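# Hang the shelf towel over the rail

## Task

Pick up the towel lying on the low shelf and drape it across the rail so that a substantial portion hangs down on both sides; the rail must remain upright, the robot must not tip over or be left leaning (either one means failure), and at the end the grippers must release the towel and the robot must back away from it.

## Robot and tools

ROBOT. LinearBot: an omnidirectional wheeled base with a column roughly 1.7 m high. A carriage slides along the column (lift_m) and holds two identical arms, left and right, each with six revolute joints and a two-finger gripper. Arm bases sit near 0.57 m + lift_m above the floor, and carriage parts extend about 0.15 m lower than that. Reach from the shoulder is about 0.78 m, but a hand can get only about 0.38 m below its arm base, so low shelves call for a low lift. The hand measures about 0.16 m long and 0.1 m wide (0.14 m when open). The wrist camera sticks out 0.11 m to one side of the joint 6 axis. Fingertips narrow to about 0.005 m thick. Parked arm joints 1..6: 0, 0.05, 0.05, 1.45, 0, 0. With both arms parked the robot occupies about 0.85 m wide by 0.65 m long.

CAMERAS. carriage_camera faces forward, tilted about 20 degrees down; left_wrist_camera and right_wrist_camera look out past the fingertips. Images are 896x504. Calibration (K, distortion, T_world_to_cam) is given per camera, where 'world' means the base frame; these values carry small errors, larger for wrist cameras on an extended arm.

FRAMES. All positions are in metres. Base frame: origin on the floor beneath the base centre, x forward, y left, z up. left_hand and right_hand are reported in it as the point between the finger pads, with quat_wxyz; the hand z axis runs along the fingers and the fingers open along hand y. Odometry frame = base frame at scene start; base_odometry counts wheel rotation only (slip counts as travel), heading in rad, positive left, -3.142 to 3.142. Reported hand positions may sit above the true ones, especially at long reach.

TOOL move. Each argument is a separate keyed field, not a list. 'base' holds exactly one key, an offset relative to where the base was measured in the latest state report: translate_m (forward +, -2 to 2 m), strafe_m (left +, -2 to 2 m) or rotate_rad (counter-clockwise +, -6.3 to 6.3 rad). 'joints' holds absolute targets, one key per joint: lift_m 0 to 1 m; for each arm (left_ / right_ prefix) joint1_rad -2.617 to 3.054 (rotation about vertical, 0 forward, + left), joint2_rad 0 to 3.141 (shoulder: 0 upper arm back and level, 1.57 vertical, 3.14 forward and level), joint3_rad 0 to 3.141 (elbow: 0 folded, 3.14 straight), joint4_rad -1.57 to 1.57 (wrist pitch, + raises fingertips), joint5_rad -1.57 to 1.57 (wrist yaw, + swings fingertips to the right, opposite of joint 1), joint6_rad -2.094 to 2.094 (roll about the finger axis, + clockwise seen from the forearm), gripper_m 0 to 0.093 m (pad gap). 'speeds' optionally caps top speeds for this action: translate_m and strafe_m 0.02-0.5 m/s, rotate_rad 0.05-1.57 rad/s, lift_m 0.08-0.25 m/s (the maximum is the default). 'min_time_s' 0.1-8 s sets a floor on each arm and gripper motion's duration; it straightens hand paths. 'cameras' lists which images to return (omitted/null/['all'] = all, [] = none). A move with no action just reports. Unknown keys make a call invalid; out-of-range values get it refused, and a refusal or a stop cancels the rest of that reply's move, wait and finished_scene calls. A single action lasts at most 15 s; a drive stops after 14 s with time_out.

TOOL wait: seconds 0 to 10, plus cameras; the robot continues its last commands. zoom_image: camera name and region [x0, y0, x1, y1] in pixels of that camera's latest image, no more than 504x504; only cameras in the most recent images. read_manual: licence text only. finished_scene: scene = current scene number; irreversible, and the towel must stay in place afterward.

RESULTS. 'move' reads done or the worst status. base_status / joint_status per motion: done (for the base, wheels turned the commanded amount even if slipping); off_target (resting short, possibly still pushing); contact_stop or time_out (target abandoned, holding position); not_followed (an arm's targets were blocked because of self or arm-to-arm proximity; recover by sending one arm its current readings with joint 1 swung away, then the other in a later call); limit_stop_at_motor_heat. on_its_own lists uncommanded activity ('held at' = target). motor_effort in % with bracketed peak; a falling lift effort while lowering means a hand or load is resting on something. Joint torques wrap at ±28 N m for joints 1-3. gripper_m holding a rigid part reads a few mm under its width; shut on nothing reads 0.000-0.003. To release, command a gap well above the reading. The 'pictures' line orders the images.

CAUTIONS. Omitted joints may still be pushing toward old targets. Arms have no contact stop: blocked arms keep pressing and snap forward once freed. Never let the arms collide or squeeze each other; a hard press ends the scene. Heat: extended or loaded arms warm up even while you think; at 75 °C a MOTOR HOT line appears, at 100 °C that arm goes limp for 30-60 s and drops its load. Park arms to cool. Tipping: risk rises with a high carriage, stretched or loaded arms, pushing, abrupt stops; check images for lean. After a drive is stopped by contact, back up about 0.2 m. Do not reverse under a table edge. Avoid knocking the rail over, slamming, dropping the towel or releasing it while it moves.

Each tool is called after ">>>" by a JSON object that holds its "method" and its "body", one argument or row to a line.

## Session

>>> {"method": "move", "body": {

}}

Scene clock: 0.00 s.
Joint torques (N m): no reading
base_odometry: x=+0.000 y=+0.000 heading=+0.000
base_status: not commanded
joint_positions: lift_m=+0.300 left_joint1_rad=-0.008 left_joint2_rad=+0.036 left_joint3_rad=+0.050 left_joint4_rad=+1.462 left_joint5_rad=+0.046 left_joint6_rad=+0.033 left_gripper_m=+0.09396 right_joint1_rad=+0.002 right_joint2_rad=+0.046 right_joint3_rad=+0.038 right_joint4_rad=+1.455 right_joint5_rad=-0.001 right_joint6_rad=+0.034 right_gripper_m=+0.09396
joint_status: not commanded
motor_effort: lift_m=+23 drive_wheels=+1
left_hand: x=+0.2444 y=+0.2948 z=+1.3221 quat_wxyz=(+0.999, +0.024, +0.047, +0.011) (m; base frame)
right_hand: x=+0.2528 y=-0.3027 z=+1.3189 quat_wxyz=(+0.998, +0.001, +0.061, +0.018) (m; base frame)
pictures: carriage_camera, left_wrist_camera, right_wrist_camera

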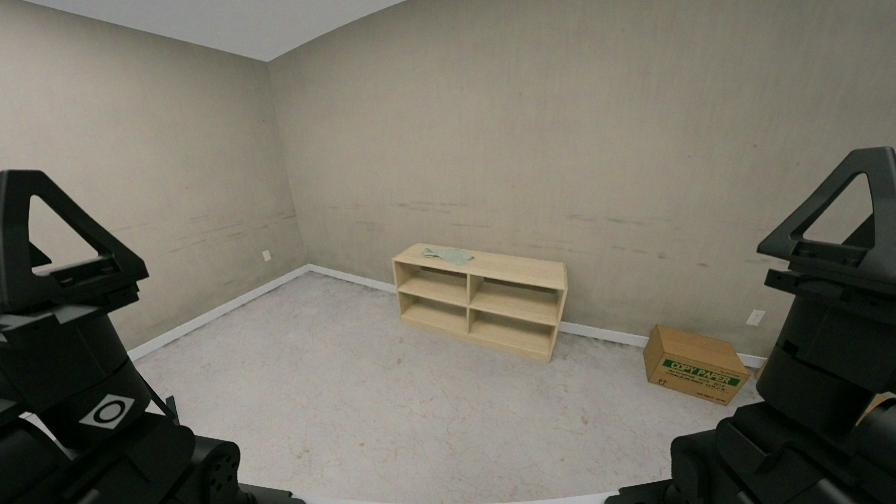

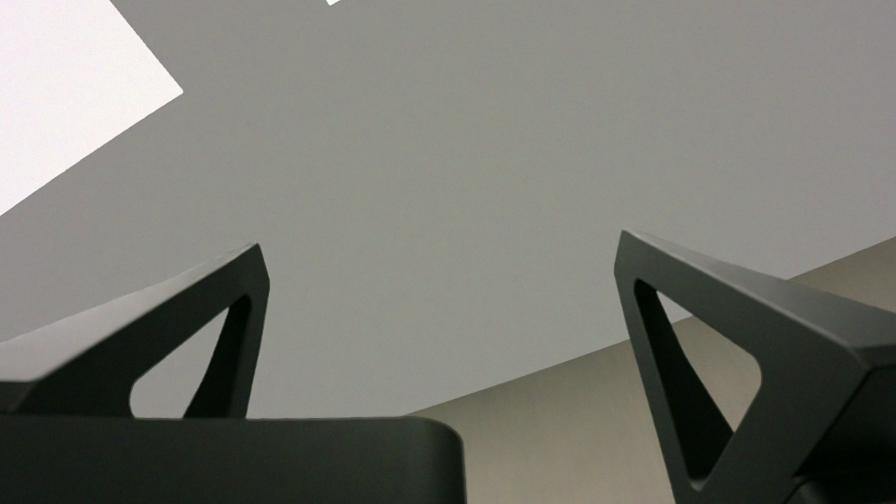

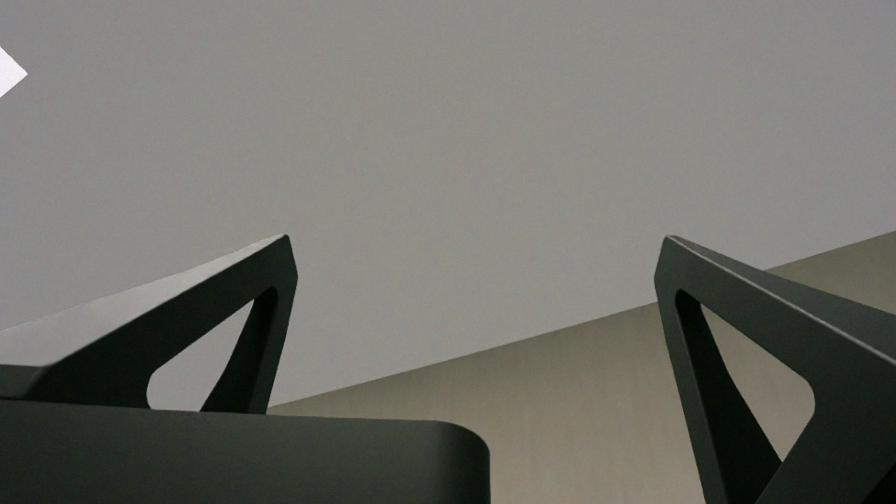

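>>> {"method": "zoom_image", "body": {
  "camera": "carriage_camera",
  "region": [360, 220, 600, 370]
}}

>>> {"method": "move", "body": {
  "base": {"rotate_rad": 1.4},
  "cameras": ["carriage_camera"]
}}

>>> {"method": "move", "body": {
  "base": {"rotate_rad": 1.4},
  "cameras": ["carriage_camera"]
}}

Scaled by 2.100 from the camera's 896x504 image, which has a finer 1280x720 frame.

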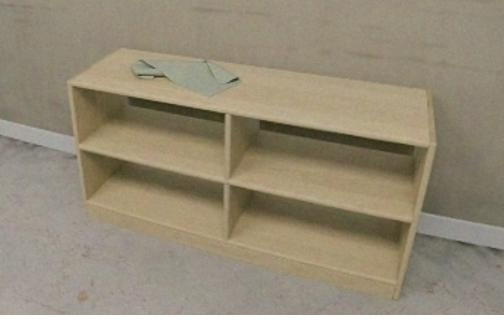

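Scene clock: 6.17 s.
Joint torques (N m): left_arm=[-0.29 3.92 5.61 -0.23 0 -0.07] | right_arm=[-0.18 3.86 5.97 -0.16 0.08 0.07]
move: done
base_odometry: x=+0.000 y=+0.000 heading=+1.400
base_status: done
joint_positions: lift_m=+0.300 left_joint1_rad=-0.008 left_joint2_rad=+0.036 left_joint3_rad=+0.050 left_joint4_rad=+1.462 left_joint5_rad=+0.046 left_joint6_rad=+0.033 left_gripper_m=+0.09396 right_joint1_rad=+0.002 right_joint2_rad=+0.046 right_joint3_rad=+0.038 right_joint4_rad=+1.455 right_joint5_rad=-0.001 right_joint6_rad=+0.034 right_gripper_m=+0.09396
joint_status: not commanded
motor_effort: lift_m=+23(23) drive_wheels=+6(14)
left_hand: x=+0.2444 y=+0.2948 z=+1.3221 quat_wxyz=(+0.999, +0.024, +0.047, +0.011) (m; base frame)
right_hand: x=+0.2529 y=-0.3027 z=+1.3189 quat_wxyz=(+0.998, +0.001, +0.062, +0.018) (m; base frame)
pictures: carriage_camera

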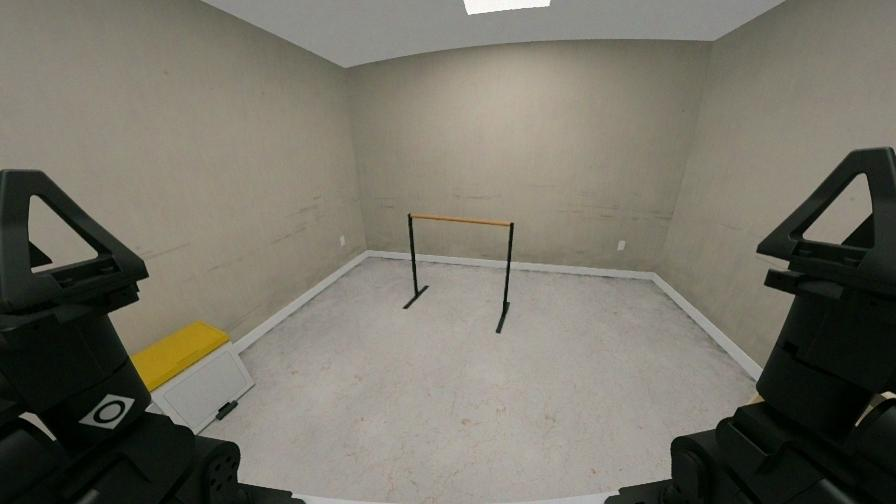

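Scene clock: 9.13 s.
Joint torques (N m): left_arm=[-0.29 3.93 5.61 -0.22 0 -0.08] | right_arm=[-0.23 3.81 5.97 -0.17 0.07 0.06]
move: done
base_odometry: x=+0.000 y=+0.000 heading=+2.799
base_status: done
joint_positions: lift_m=+0.300 left_joint1_rad=-0.008 left_joint2_rad=+0.036 left_joint3_rad=+0.050 left_joint4_rad=+1.462 left_joint5_rad=+0.046 left_joint6_rad=+0.033 left_gripper_m=+0.09397 right_joint1_rad=+0.002 right_joint2_rad=+0.046 right_joint3_rad=+0.038 right_joint4_rad=+1.455 right_joint5_rad=-0.001 right_joint6_rad=+0.034 right_gripper_m=+0.09397
joint_status: not commanded
motor_effort: lift_m=+23(23) drive_wheels=+6(12)
left_hand: x=+0.2444 y=+0.2948 z=+1.3221 quat_wxyz=(+0.999, +0.024, +0.047, +0.011) (m; base frame)
right_hand: x=+0.2529 y=-0.3027 z=+1.3189 quat_wxyz=(+0.998, +0.001, +0.062, +0.018) (m; base frame)
pictures: carriage_camera

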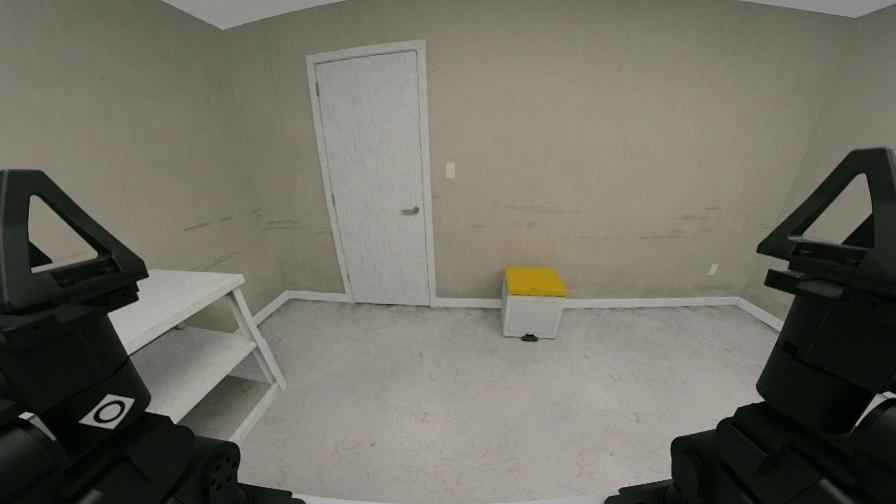

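>>> {"method": "move", "body": {
  "base": {"rotate_rad": 3.044},
  "cameras": ["carriage_camera"]
}}

>>> {"method": "move", "body": {
  "base": {"strafe_m": 0.72},
  "cameras": ["carriage_camera"]
}}

>>> {"method": "move", "body": {
  "base": {"translate_m": 0.75},
  "cameras": ["carriage_camera"]
}}

>>> {"method": "zoom_image", "body": {
  "camera": "carriage_camera",
  "region": [250, 230, 650, 455]
}}

Scene clock: 41.33 s.
Joint torques (N m): left_arm=[-0.27 3.85 5.65 -0.23 0.01 -0.08] | right_arm=[-0.24 3.84 6.01 -0.15 0.05 0.06]
move: done
base_odometry: x=+0.000 y=+0.000 heading=-0.441
base_status: done
joint_positions: lift_m=+0.300 left_joint1_rad=-0.008 left_joint2_rad=+0.036 left_joint3_rad=+0.050 left_joint4_rad=+1.462 left_joint5_rad=+0.046 left_joint6_rad=+0.033 left_gripper_m=+0.09398 right_joint1_rad=+0.002 right_joint2_rad=+0.046 right_joint3_rad=+0.038 right_joint4_rad=+1.453 right_joint5_rad=-0.001 right_joint6_rad=+0.034 right_gripper_m=+0.09398
joint_status: not commanded
motor_effort: lift_m=+23(23) drive_wheels=+7(13)
left_hand: x=+0.2444 y=+0.2948 z=+1.3221 quat_wxyz=(+0.999, +0.024, +0.047, +0.011) (m; base frame)
right_hand: x=+0.2533 y=-0.3027 z=+1.3189 quat_wxyz=(+0.998, +0.001, +0.063, +0.018) (m; base frame)
pictures: carriage_camera

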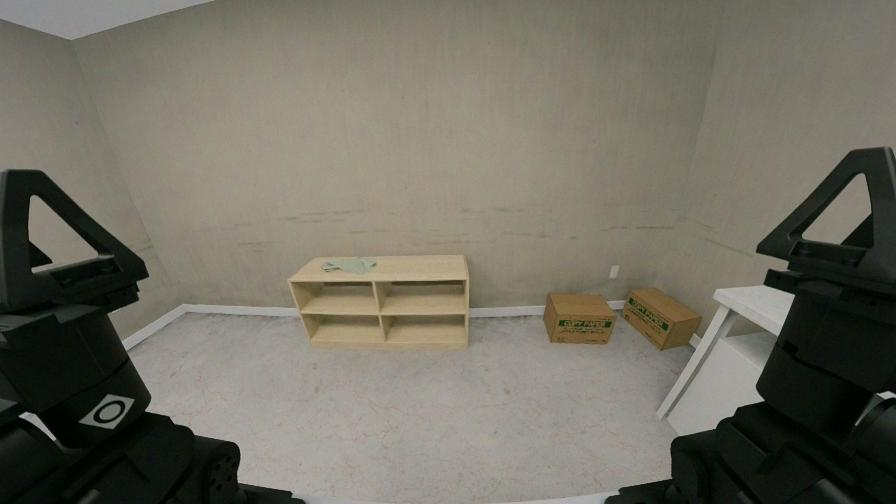

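Scene clock: 45.03 s.
Joint torques (N m): left_arm=[-0.34 3.9 5.67 -0.23 0.02 -0.07] | right_arm=[-0.16 3.81 5.96 -0.15 0.11 0.08]
move: done
base_odometry: x=+0.306 y=+0.652 heading=-0.440
base_status: done
joint_positions: lift_m=+0.300 left_joint1_rad=-0.009 left_joint2_rad=+0.036 left_joint3_rad=+0.050 left_joint4_rad=+1.462 left_joint5_rad=+0.046 left_joint6_rad=+0.033 left_gripper_m=+0.09398 right_joint1_rad=+0.002 right_joint2_rad=+0.046 right_joint3_rad=+0.038 right_joint4_rad=+1.453 right_joint5_rad=-0.001 right_joint6_rad=+0.034 right_gripper_m=+0.09398
joint_status: not commanded
motor_effort: lift_m=+23(23) drive_wheels=-7(18)
left_hand: x=+0.2444 y=+0.2948 z=+1.3221 quat_wxyz=(+0.999, +0.024, +0.047, +0.011) (m; base frame)
right_hand: x=+0.2533 y=-0.3026 z=+1.3189 quat_wxyz=(+0.998, +0.000, +0.063, +0.018) (m; base frame)
pictures: carriage_camera

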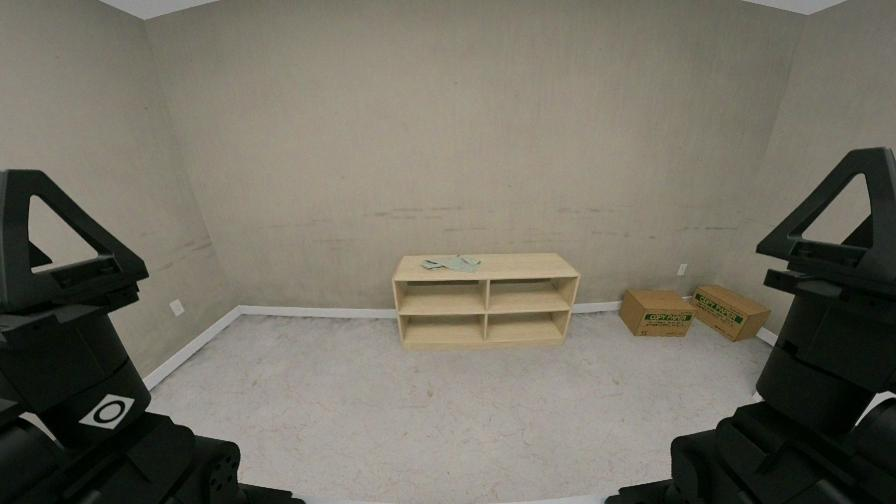

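Scene clock: 48.80 s.
Joint torques (N m): left_arm=[-0.32 3.89 5.74 -0.23 -0.01 -0.08] | right_arm=[-0.21 3.85 5.96 -0.14 0.08 0.06]
move: done
base_odometry: x=+0.985 y=+0.333 heading=-0.439
base_status: done
joint_positions: lift_m=+0.300 left_joint1_rad=-0.009 left_joint2_rad=+0.036 left_joint3_rad=+0.050 left_joint4_rad=+1.461 left_joint5_rad=+0.046 left_joint6_rad=+0.033 left_gripper_m=+0.09398 right_joint1_rad=+0.002 right_joint2_rad=+0.046 right_joint3_rad=+0.038 right_joint4_rad=+1.453 right_joint5_rad=-0.001 right_joint6_rad=+0.034 right_gripper_m=+0.09398
joint_status: not commanded
motor_effort: lift_m=+23(23) drive_wheels=-4(13)
left_hand: x=+0.2445 y=+0.2948 z=+1.3221 quat_wxyz=(+0.999, +0.024, +0.047, +0.011) (m; base frame)
right_hand: x=+0.2534 y=-0.3026 z=+1.3189 quat_wxyz=(+0.998, +0.000, +0.063, +0.018) (m; base frame)
pictures: carriage_camera

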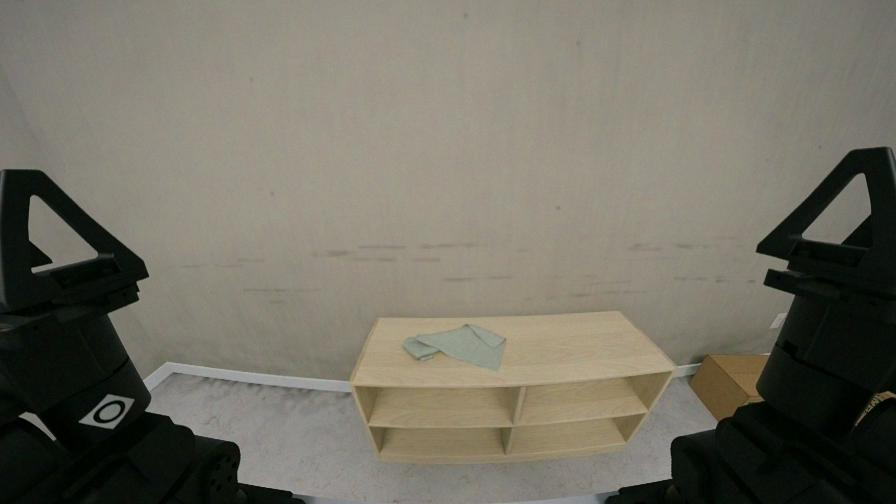

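Scaled by 1.260 from the camera's 896x504 image, which has a finer 1280x720 frame.

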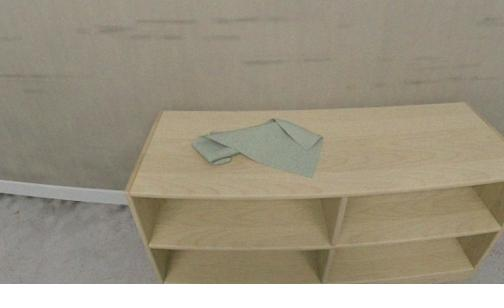

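>>> {"method": "zoom_image", "body": {
  "camera": "carriage_camera",
  "region": [390, 310, 520, 385]
}}

Scaled by 3.877 from the camera's 896x504 image, which has a finer 1280x720 frame.

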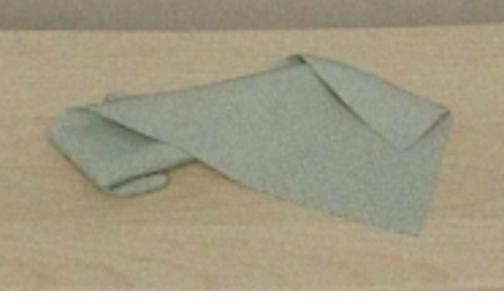

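>>> {"method": "move", "body": {
  "base": {"translate_m": 0.18},
  "joints": {"lift_m": 0.5, "right_joint1_rad": 0.17, "right_joint2_rad": 2.887, "right_joint3_rad": 2.087, "right_joint4_rad": -0.771, "right_joint5_rad": 0, "right_joint6_rad": -0.86},
  "min_time_s": 2.5
}}

Scene clock: 119.60 s.
Joint torques (N m): left_arm=[-0.25 3.92 5.7 -0.2 -0.01 -0.1] | right_arm=[0.43 -13.93 7.08 0.19 0.01 -0.15]
move: done
base_odometry: x=+1.148 y=+0.257 heading=-0.438
base_status: done
joint_positions: lift_m=+0.500 left_joint1_rad=-0.009 left_joint2_rad=+0.036 left_joint3_rad=+0.050 left_joint4_rad=+1.460 left_joint5_rad=+0.046 left_joint6_rad=+0.033 left_gripper_m=+0.09398 right_joint1_rad=+0.163 right_joint2_rad=+2.862 right_joint3_rad=+2.069 right_joint4_rad=-0.753 right_joint5_rad=-0.001 right_joint6_rad=-0.845 right_gripper_m=+0.09400
joint_status: all done
motor_effort: lift_m=+24(30) drive_wheels=-3(12)
left_hand: x=+0.2449 y=+0.2948 z=+1.5218 quat_wxyz=(+0.999, +0.024, +0.048, +0.011) (m; base frame)
right_hand: x=+0.7087 y=-0.2222 z=+0.8990 quat_wxyz=(+0.012, -0.483, +0.875, -0.004) (m; base frame)
pictures: carriage_camera, left_wrist_camera, right_wrist_camera
camera_calibration:
carriage_camera: T_world_to_cam=[[-0.00554303, -0.999684, -0.0245377, 0.040706], [-0.377596, 0.0248139, -0.925638, 1.45357], [0.925954, 0.00413448, -0.377614, 0.427633], [0, 0, 0, 1]] pos_world=[0.15312, 0.00285626, 1.50796]
left_wrist_camera: T_world_to_cam=[[0.040711, -0.996616, -0.0714102, 0.391167], [0.745366, 0.0778881, -0.66209, 0.804019], [0.665411, -0.0262724, 0.746014, -1.16967], [0, 0, 0, 1]] pos_world=[0.163096, 0.296489, 1.43285]
right_wrist_camera: T_world_to_cam=[[0.833984, -0.550214, -0.041654, -0.666533], [-0.436649, -0.70423, 0.55982, -0.338264], [-0.337355, -0.448693, -0.827567, 1.01003], [0, 0, 0, 1]] pos_world=[0.748916, -0.151756, 0.997474]

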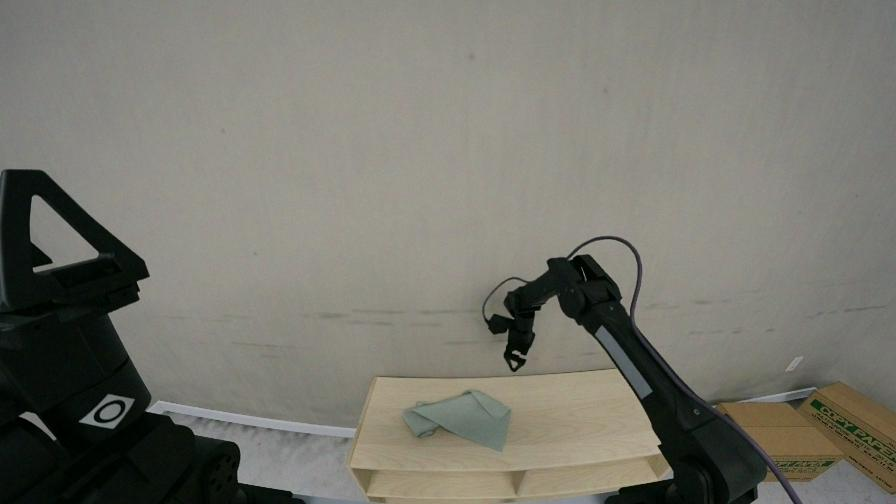

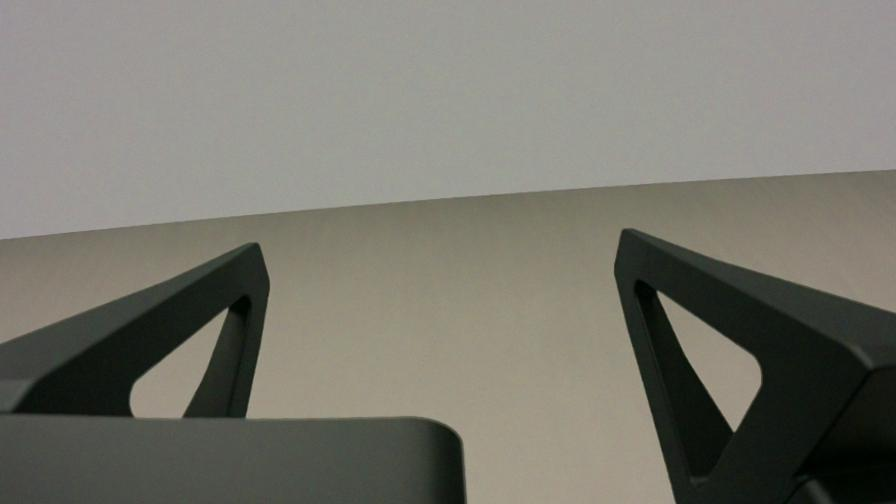

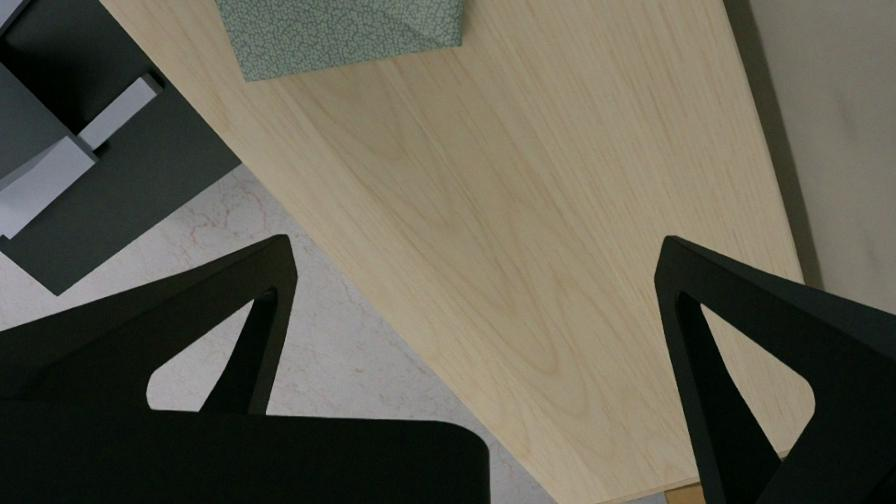

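>>> {"method": "move", "body": {
  "joints": {"lift_m": 0.3, "right_joint1_rad": 0.25, "right_joint2_rad": 2.887, "right_joint3_rad": 2.087, "right_joint4_rad": -0.785, "right_joint5_rad": 0, "right_joint6_rad": -0.79},
  "min_time_s": 1,
  "cameras": ["right_wrist_camera", "carriage_camera"]
}}

Scene clock: 139.87 s.
Joint torques (N m): left_arm=[-0.25 3.88 5.7 -0.18 -0.01 -0.07] | right_arm=[0.24 -14.65 6.24 0.12 0.03 0.21]
move: done
base_odometry: x=+1.148 y=+0.257 heading=-0.438
base_status: not commanded
joint_positions: lift_m=+0.300 left_joint1_rad=-0.009 left_joint2_rad=+0.036 left_joint3_rad=+0.050 left_joint4_rad=+1.460 left_joint5_rad=+0.046 left_joint6_rad=+0.033 left_gripper_m=+0.09398 right_joint1_rad=+0.245 right_joint2_rad=+2.873 right_joint3_rad=+2.079 right_joint4_rad=-0.774 right_joint5_rad=-0.001 right_joint6_rad=-0.804 right_gripper_m=+0.09400
joint_status: all done
motor_effort: lift_m=+20(20) drive_wheels=-4(4)
left_hand: x=+0.2449 y=+0.2948 z=+1.3224 quat_wxyz=(+0.999, +0.024, +0.048, +0.011) (m; base frame)
right_hand: x=+0.6958 y=-0.1837 z=+0.6963 quat_wxyz=(+0.001, -0.501, +0.865, +0.000) (m; base frame)
pictures: carriage_camera, right_wrist_camera
camera_calibration:
carriage_camera: T_world_to_cam=[[-0.00554303, -0.999684, -0.0245377, 0.0358132], [-0.377596, 0.0248139, -0.925638, 1.269], [0.925954, 0.00413448, -0.377614, 0.352337], [0, 0, 0, 1]] pos_world=[0.15312, 0.00285626, 1.30856]
right_wrist_camera: T_world_to_cam=[[0.854639, -0.515975, -0.0579875, -0.639696], [-0.395265, -0.718952, 0.571729, -0.24321], [-0.336688, -0.465701, -0.818391, 0.845263], [0, 0, 0, 1]] pos_world=[0.735166, -0.111284, 0.793711]

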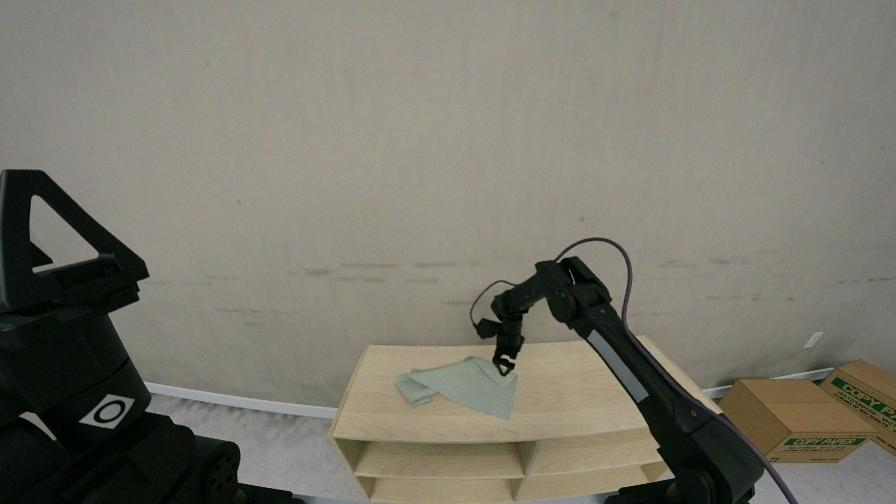

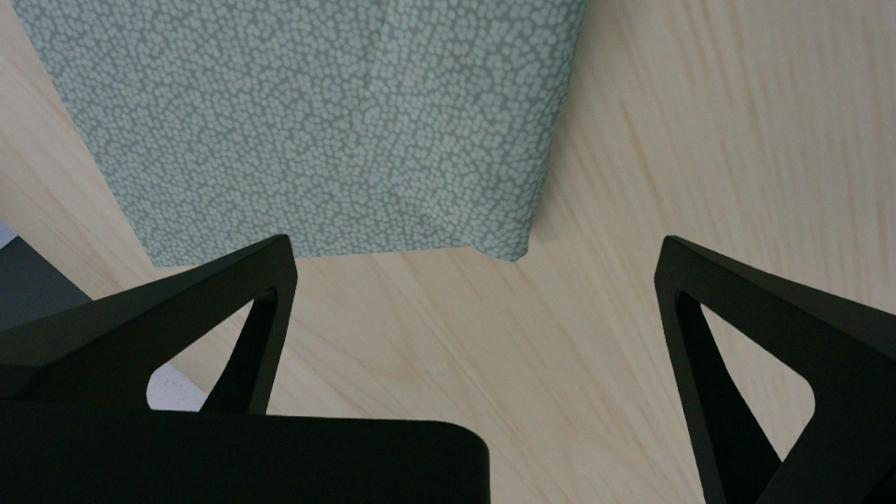

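>>> {"method": "move", "body": {
  "joints": {"lift_m": 0.2, "right_joint1_rad": 0.234, "right_joint2_rad": 2.887, "right_joint3_rad": 2.147, "right_joint4_rad": -0.845, "right_joint5_rad": 0, "right_joint6_rad": -0.56},
  "min_time_s": 1,
  "speeds": {"lift_m": 0.1},
  "cameras": ["right_wrist_camera", "carriage_camera"]
}}

Scene clock: 152.47 s.
Joint torques (N m): left_arm=[-0.28 3.86 5.75 -0.19 0 -0.1] | right_arm=[-1.02 -12.08 4.71 0.71 0.04 0.29]
move: off_target
base_odometry: x=+1.148 y=+0.257 heading=-0.438
base_status: not commanded
joint_positions: lift_m=+0.201 left_joint1_rad=-0.009 left_joint2_rad=+0.036 left_joint3_rad=+0.050 left_joint4_rad=+1.460 left_joint5_rad=+0.046 left_joint6_rad=+0.033 left_gripper_m=+0.09398 right_joint1_rad=+0.244 right_joint2_rad=+2.837 right_joint3_rad=+2.161 right_joint4_rad=-0.892 right_joint5_rad=-0.002 right_joint6_rad=-0.581 right_gripper_m=+0.09400
joint_status: right_joint4_rad off_target (ended at -0.892, target -0.845); right_joint6_rad off_target (ended at -0.581, target -0.560); the others done
motor_effort: lift_m=+18(18) drive_wheels=+5(5)
left_hand: x=+0.2449 y=+0.2948 z=+1.2226 quat_wxyz=(+0.999, +0.024, +0.048, +0.011) (m; base frame)
right_hand: x=+0.7070 y=-0.1816 z=+0.6319 quat_wxyz=(+0.001, -0.401, +0.916, +0.001) (m; base frame)
pictures: carriage_camera, right_wrist_camera
camera_calibration:
carriage_camera: T_world_to_cam=[[-0.00554303, -0.999684, -0.0245377, 0.0333643], [-0.377596, 0.0248139, -0.925638, 1.17662], [0.925954, 0.00413448, -0.377614, 0.314651], [0, 0, 0, 1]] pos_world=[0.15312, 0.00285626, 1.20876]
right_wrist_camera: T_world_to_cam=[[0.718415, -0.693095, -0.0591538, -0.587019], [-0.544789, -0.613485, 0.571701, -0.0754996], [-0.432533, -0.378492, -0.818327, 0.88079], [0, 0, 0, 1]] pos_world=[0.761563, -0.119805, 0.729213]

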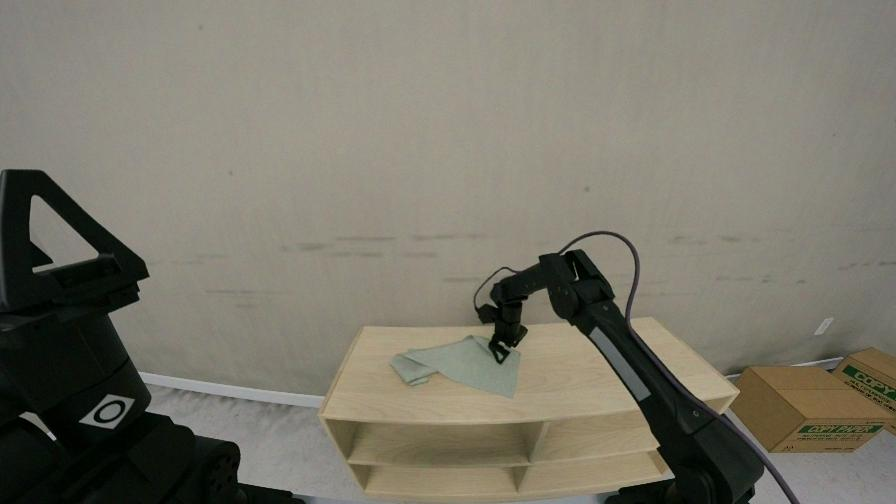

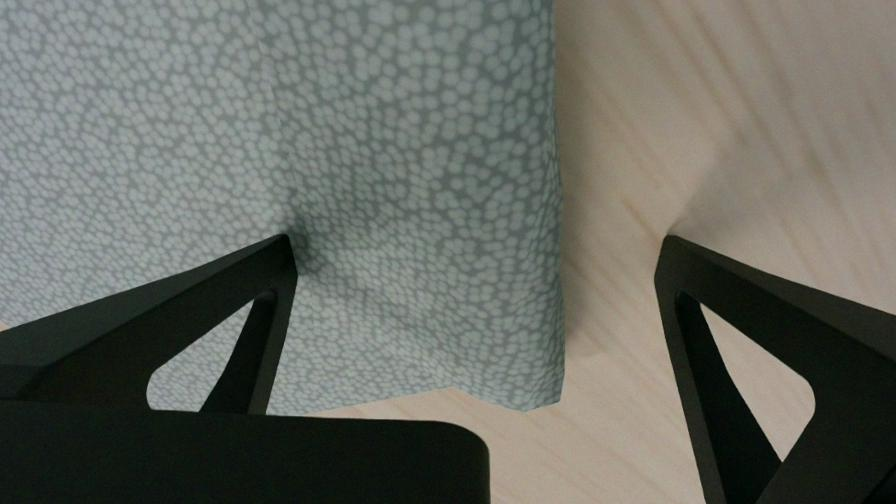

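>>> {"method": "move", "body": {
  "joints": {"lift_m": 0.21, "right_gripper_m": 0.0},
  "min_time_s": 2,
  "speeds": {"lift_m": 0.08},
  "cameras": ["right_wrist_camera", "carriage_camera"]
}}

Scene clock: 157.83 s.
Joint torques (N m): left_arm=[-0.27 3.89 5.71 -0.2 0.01 -0.09] | right_arm=[-0.87 -13.05 4.86 0.55 0.15 0.2]
move: off_target
base_odometry: x=+1.148 y=+0.257 heading=-0.438
base_status: not commanded
joint_positions: lift_m=+0.210 left_joint1_rad=-0.009 left_joint2_rad=+0.036 left_joint3_rad=+0.050 left_joint4_rad=+1.460 left_joint5_rad=+0.046 left_joint6_rad=+0.033 left_gripper_m=+0.09398 right_joint1_rad=+0.241 right_joint2_rad=+2.849 right_joint3_rad=+2.159 right_joint4_rad=-0.870 right_joint5_rad=-0.012 right_joint6_rad=-0.573 right_gripper_m=+0.00505
joint_status: right_gripper_m off_target (ended at +0.00508, target +0.00000); the others done
motor_effort: lift_m=+25(29) drive_wheels=+5(5)
left_hand: x=+0.2449 y=+0.2948 z=+1.2317 quat_wxyz=(+0.999, +0.024, +0.048, +0.011) (m; base frame)
right_hand: x=+0.7083 y=-0.1813 z=+0.6346 quat_wxyz=(+0.006, -0.395, +0.918, +0.005) (m; base frame)
pictures: carriage_camera, right_wrist_camera
camera_calibration:
carriage_camera: T_world_to_cam=[[-0.00554303, -0.999684, -0.0245377, 0.0335876], [-0.377596, 0.0248139, -0.925638, 1.18505], [0.925954, 0.00413448, -0.377614, 0.318087], [0, 0, 0, 1]] pos_world=[0.15312, 0.00285626, 1.21786]
right_wrist_camera: T_world_to_cam=[[0.710259, -0.701077, -0.0634288, -0.580595], [-0.555273, -0.61336, 0.561659, -0.0623712], [-0.432671, -0.363704, -0.824934, 0.890723], [0, 0, 0, 1]] pos_world=[0.76313, -0.121339, 0.732992]

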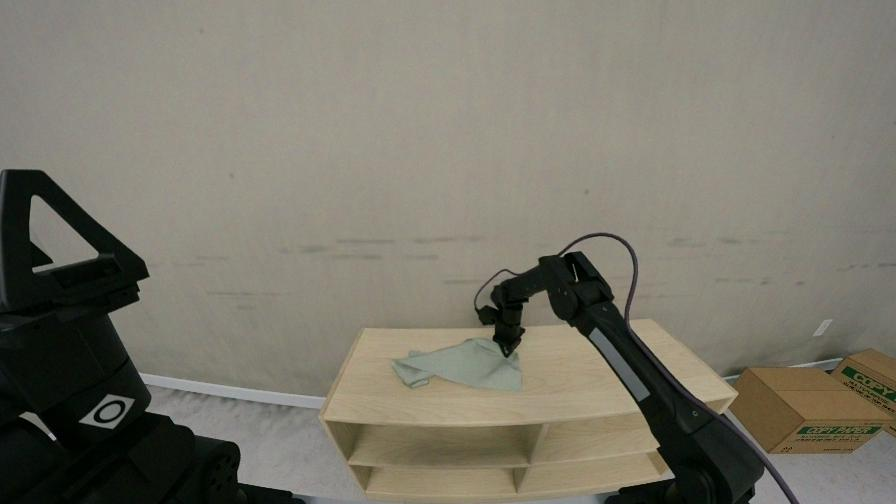

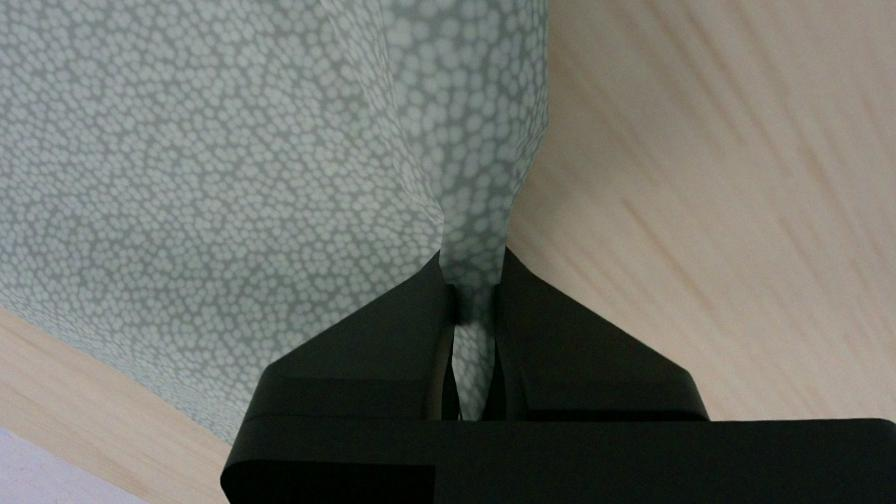

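>>> {"method": "move", "body": {
  "joints": {"lift_m": 0.6},
  "speeds": {"lift_m": 0.15},
  "cameras": ["right_wrist_camera", "carriage_camera"]
}}

Scene clock: 166.87 s.
Joint torques (N m): left_arm=[-0.34 4 5.74 -0.2 0 -0.06] | right_arm=[-0.88 -14.16 5.49 0.39 0.12 0.19]
move: done
base_odometry: x=+1.148 y=+0.257 heading=-0.438
base_status: not commanded
joint_positions: lift_m=+0.600 left_joint1_rad=-0.009 left_joint2_rad=+0.036 left_joint3_rad=+0.050 left_joint4_rad=+1.460 left_joint5_rad=+0.046 left_joint6_rad=+0.033 left_gripper_m=+0.09398 right_joint1_rad=+0.241 right_joint2_rad=+2.864 right_joint3_rad=+2.153 right_joint4_rad=-0.854 right_joint5_rad=-0.008 right_joint6_rad=-0.573 right_gripper_m=+0.00499
joint_status: all done
motor_effort: lift_m=+25(29) drive_wheels=+4(5)
left_hand: x=+0.2449 y=+0.2948 z=+1.6218 quat_wxyz=(+0.999, +0.024, +0.048, +0.011) (m; base frame)
right_hand: x=+0.7065 y=-0.1824 z=+1.0165 quat_wxyz=(+0.004, -0.395, +0.918, +0.003) (m; base frame)
pictures: carriage_camera, right_wrist_camera
camera_calibration:
carriage_camera: T_world_to_cam=[[-0.00554303, -0.999684, -0.0245377, 0.0431598], [-0.377596, 0.0248139, -0.925638, 1.54614], [0.925954, 0.00413448, -0.377614, 0.465394], [0, 0, 0, 1]] pos_world=[0.15312, 0.00285626, 1.60796]
right_wrist_camera: T_world_to_cam=[[0.710103, -0.701347, -0.062188, -0.55698], [-0.553682, -0.610783, 0.566022, -0.283641], [-0.434961, -0.367501, -0.822041, 1.20255], [0, 0, 0, 1]] pos_world=[0.76153, -0.12194, 1.11446]

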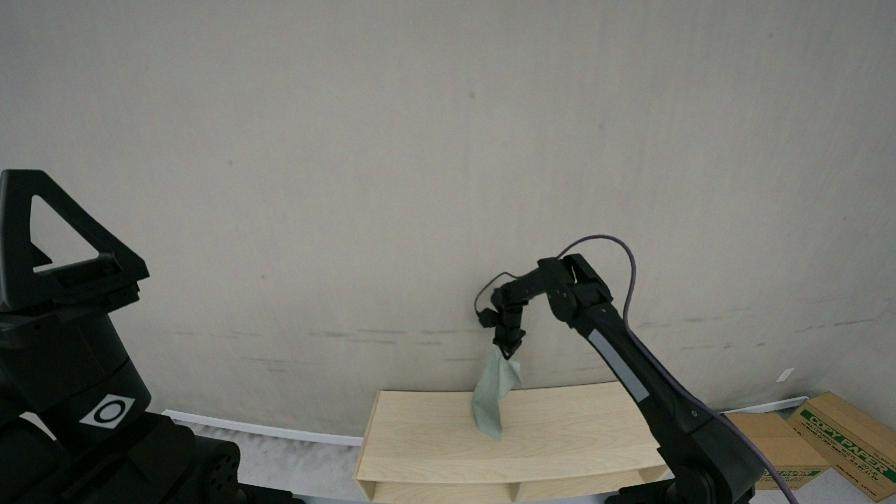

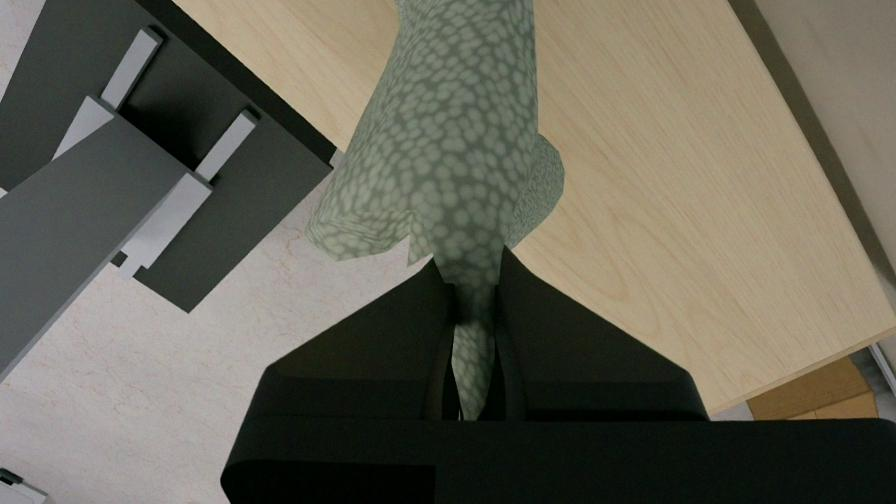

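>>> {"method": "move", "body": {
  "joints": {"lift_m": 0.8},
  "base": {"translate_m": -0.25},
  "speeds": {"lift_m": 0.15, "translate_m": 0.2},
  "cameras": ["carriage_camera"]
}}

>>> {"method": "zoom_image", "body": {
  "camera": "carriage_camera",
  "region": [400, 280, 600, 504]
}}

Scene clock: 172.40 s.
Joint torques (N m): left_arm=[-0.28 3.78 5.65 -0.22 0.02 -0.08] | right_arm=[-0.59 -15.15 5.26 0.31 0.07 0.2]
move: done
base_odometry: x=+0.922 y=+0.363 heading=-0.438
base_status: done
joint_positions: lift_m=+0.800 left_joint1_rad=-0.009 left_joint2_rad=+0.036 left_joint3_rad=+0.050 left_joint4_rad=+1.460 left_joint5_rad=+0.046 left_joint6_rad=+0.033 left_gripper_m=+0.09398 right_joint1_rad=+0.237 right_joint2_rad=+2.872 right_joint3_rad=+2.153 right_joint4_rad=-0.850 right_joint5_rad=-0.005 right_joint6_rad=-0.573 right_gripper_m=+0.00499
joint_status: all done
motor_effort: lift_m=+25(30) drive_wheels=-1(12)
left_hand: x=+0.2450 y=+0.2948 z=+1.8218 quat_wxyz=(+0.998, +0.024, +0.048, +0.011) (m; base frame)
right_hand: x=+0.7056 y=-0.1847 z=+1.2127 quat_wxyz=(+0.001, -0.394, +0.919, +0.002) (m; base frame)
pictures: carriage_camera
camera_calibration:
carriage_camera: T_world_to_cam=[[-0.00554303, -0.999684, -0.0245377, 0.0480673], [-0.377596, 0.0248139, -0.925638, 1.73127], [0.925954, 0.00413448, -0.377614, 0.540917], [0, 0, 0, 1]] pos_world=[0.15312, 0.00285626, 1.80796]

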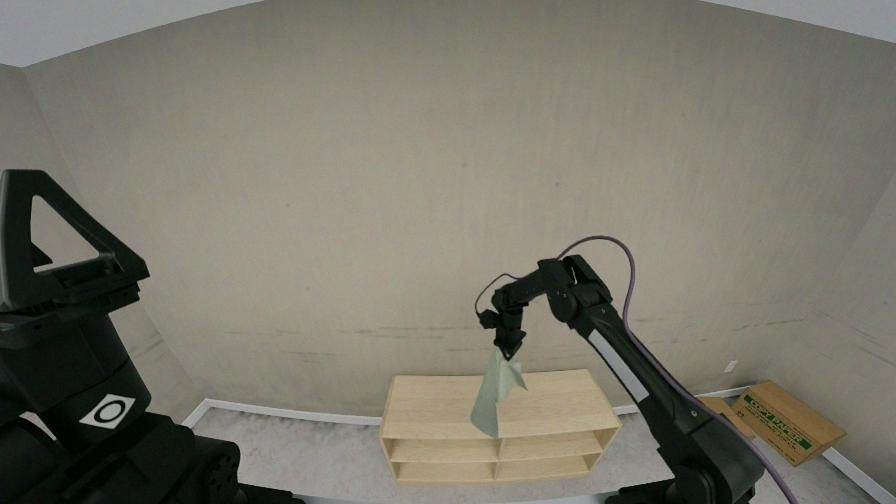

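Scaled by 2.250 from the camera's 896x504 image, which has a finer 1280x720 frame.

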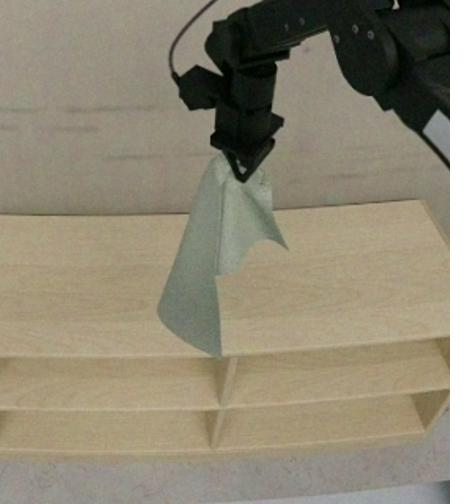

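>>> {"method": "move", "body": {
  "base": {"rotate_rad": 1.389},
  "joints": {"lift_m": 0.9, "right_joint1_rad": 0.3, "right_joint2_rad": 2.44, "right_joint3_rad": 1.94, "right_joint4_rad": -0.3, "right_joint5_rad": 0, "right_joint6_rad": 0},
  "speeds": {"rotate_rad": 0.7, "lift_m": 0.15},
  "min_time_s": 1.5,
  "cameras": ["carriage_camera"]
}}

>>> {"method": "move", "body": {
  "base": {"strafe_m": 1.42},
  "speeds": {"strafe_m": 0.35},
  "cameras": ["carriage_camera"]
}}

Scene clock: 195.97 s.
Joint torques (N m): left_arm=[-0.25 3.88 5.72 -0.2 -0.01 -0.06] | right_arm=[-0.43 -20.59 6.27 1.69 0.13 0.21]
move: done
base_odometry: x=+0.922 y=+0.364 heading=+0.950
base_status: done
joint_positions: lift_m=+0.900 left_joint1_rad=-0.009 left_joint2_rad=+0.036 left_joint3_rad=+0.050 left_joint4_rad=+1.460 left_joint5_rad=+0.046 left_joint6_rad=+0.033 left_gripper_m=+0.09399 right_joint1_rad=+0.303 right_joint2_rad=+2.488 right_joint3_rad=+1.953 right_joint4_rad=-0.310 right_joint5_rad=-0.002 right_joint6_rad=-0.014 right_gripper_m=+0.00498
joint_status: all done
motor_effort: lift_m=+25(30) drive_wheels=+7(14)
left_hand: x=+0.2450 y=+0.2948 z=+1.9217 quat_wxyz=(+0.998, +0.024, +0.048, +0.011) (m; base frame)
right_hand: x=+0.8263 y=-0.1135 z=+1.5080 quat_wxyz=(+0.352, -0.148, +0.923, +0.052) (m; base frame)
pictures: carriage_camera
camera_calibration:
carriage_camera: T_world_to_cam=[[-0.00554303, -0.999684, -0.0245377, 0.0505186], [-0.377596, 0.0248139, -0.925638, 1.82374], [0.925954, 0.00413448, -0.377614, 0.578641], [0, 0, 0, 1]] pos_world=[0.15312, 0.00285626, 1.90786]

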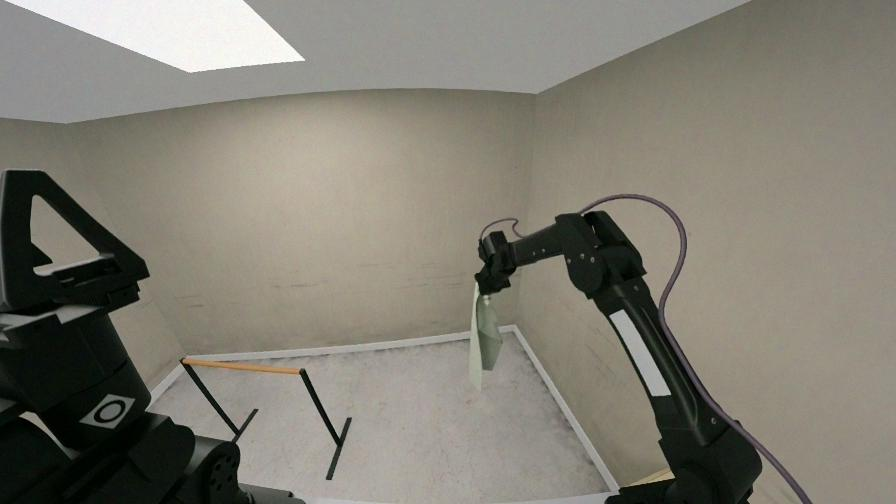

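Scene clock: 201.70 s.
Joint torques (N m): left_arm=[-0.21 3.86 5.65 -0.21 -0.01 -0.09] | right_arm=[-0.12 -20.72 6.65 1.67 0.1 0.21]
move: done
base_odometry: x=-0.234 y=+1.187 heading=+0.952
base_status: done
joint_positions: lift_m=+0.900 left_joint1_rad=-0.009 left_joint2_rad=+0.036 left_joint3_rad=+0.050 left_joint4_rad=+1.460 left_joint5_rad=+0.046 left_joint6_rad=+0.033 left_gripper_m=+0.09399 right_joint1_rad=+0.300 right_joint2_rad=+2.487 right_joint3_rad=+1.950 right_joint4_rad=-0.310 right_joint5_rad=-0.002 right_joint6_rad=-0.014 right_gripper_m=+0.00498
joint_status: not commanded
motor_effort: lift_m=+25(25) drive_wheels=-7(18)
left_hand: x=+0.2450 y=+0.2948 z=+1.9217 quat_wxyz=(+0.998, +0.024, +0.048, +0.011) (m; base frame)
right_hand: x=+0.8258 y=-0.1152 z=+1.5067 quat_wxyz=(+0.350, -0.147, +0.924, +0.051) (m; base frame)
pictures: carriage_camera
camera_calibration:
carriage_camera: T_world_to_cam=[[-0.00554303, -0.999684, -0.0245377, 0.0505186], [-0.377596, 0.0248139, -0.925638, 1.82374], [0.925954, 0.00413448, -0.377614, 0.578641], [0, 0, 0, 1]] pos_world=[0.15312, 0.00285626, 1.90786]

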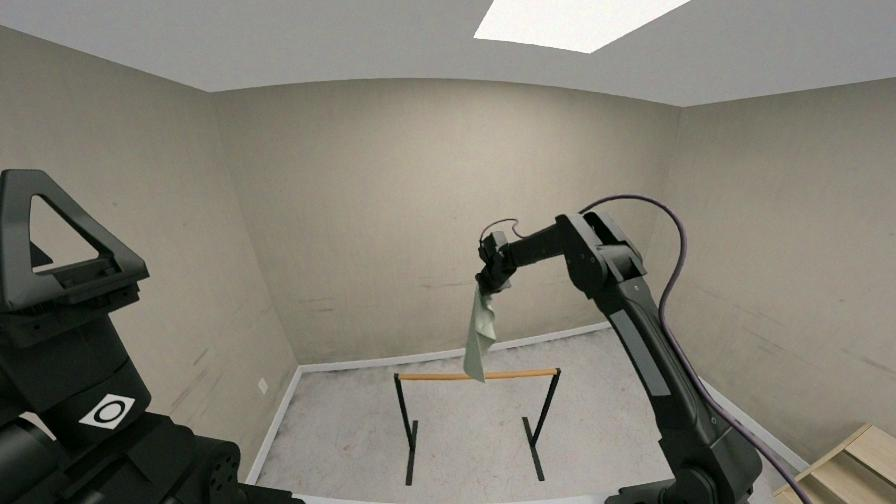

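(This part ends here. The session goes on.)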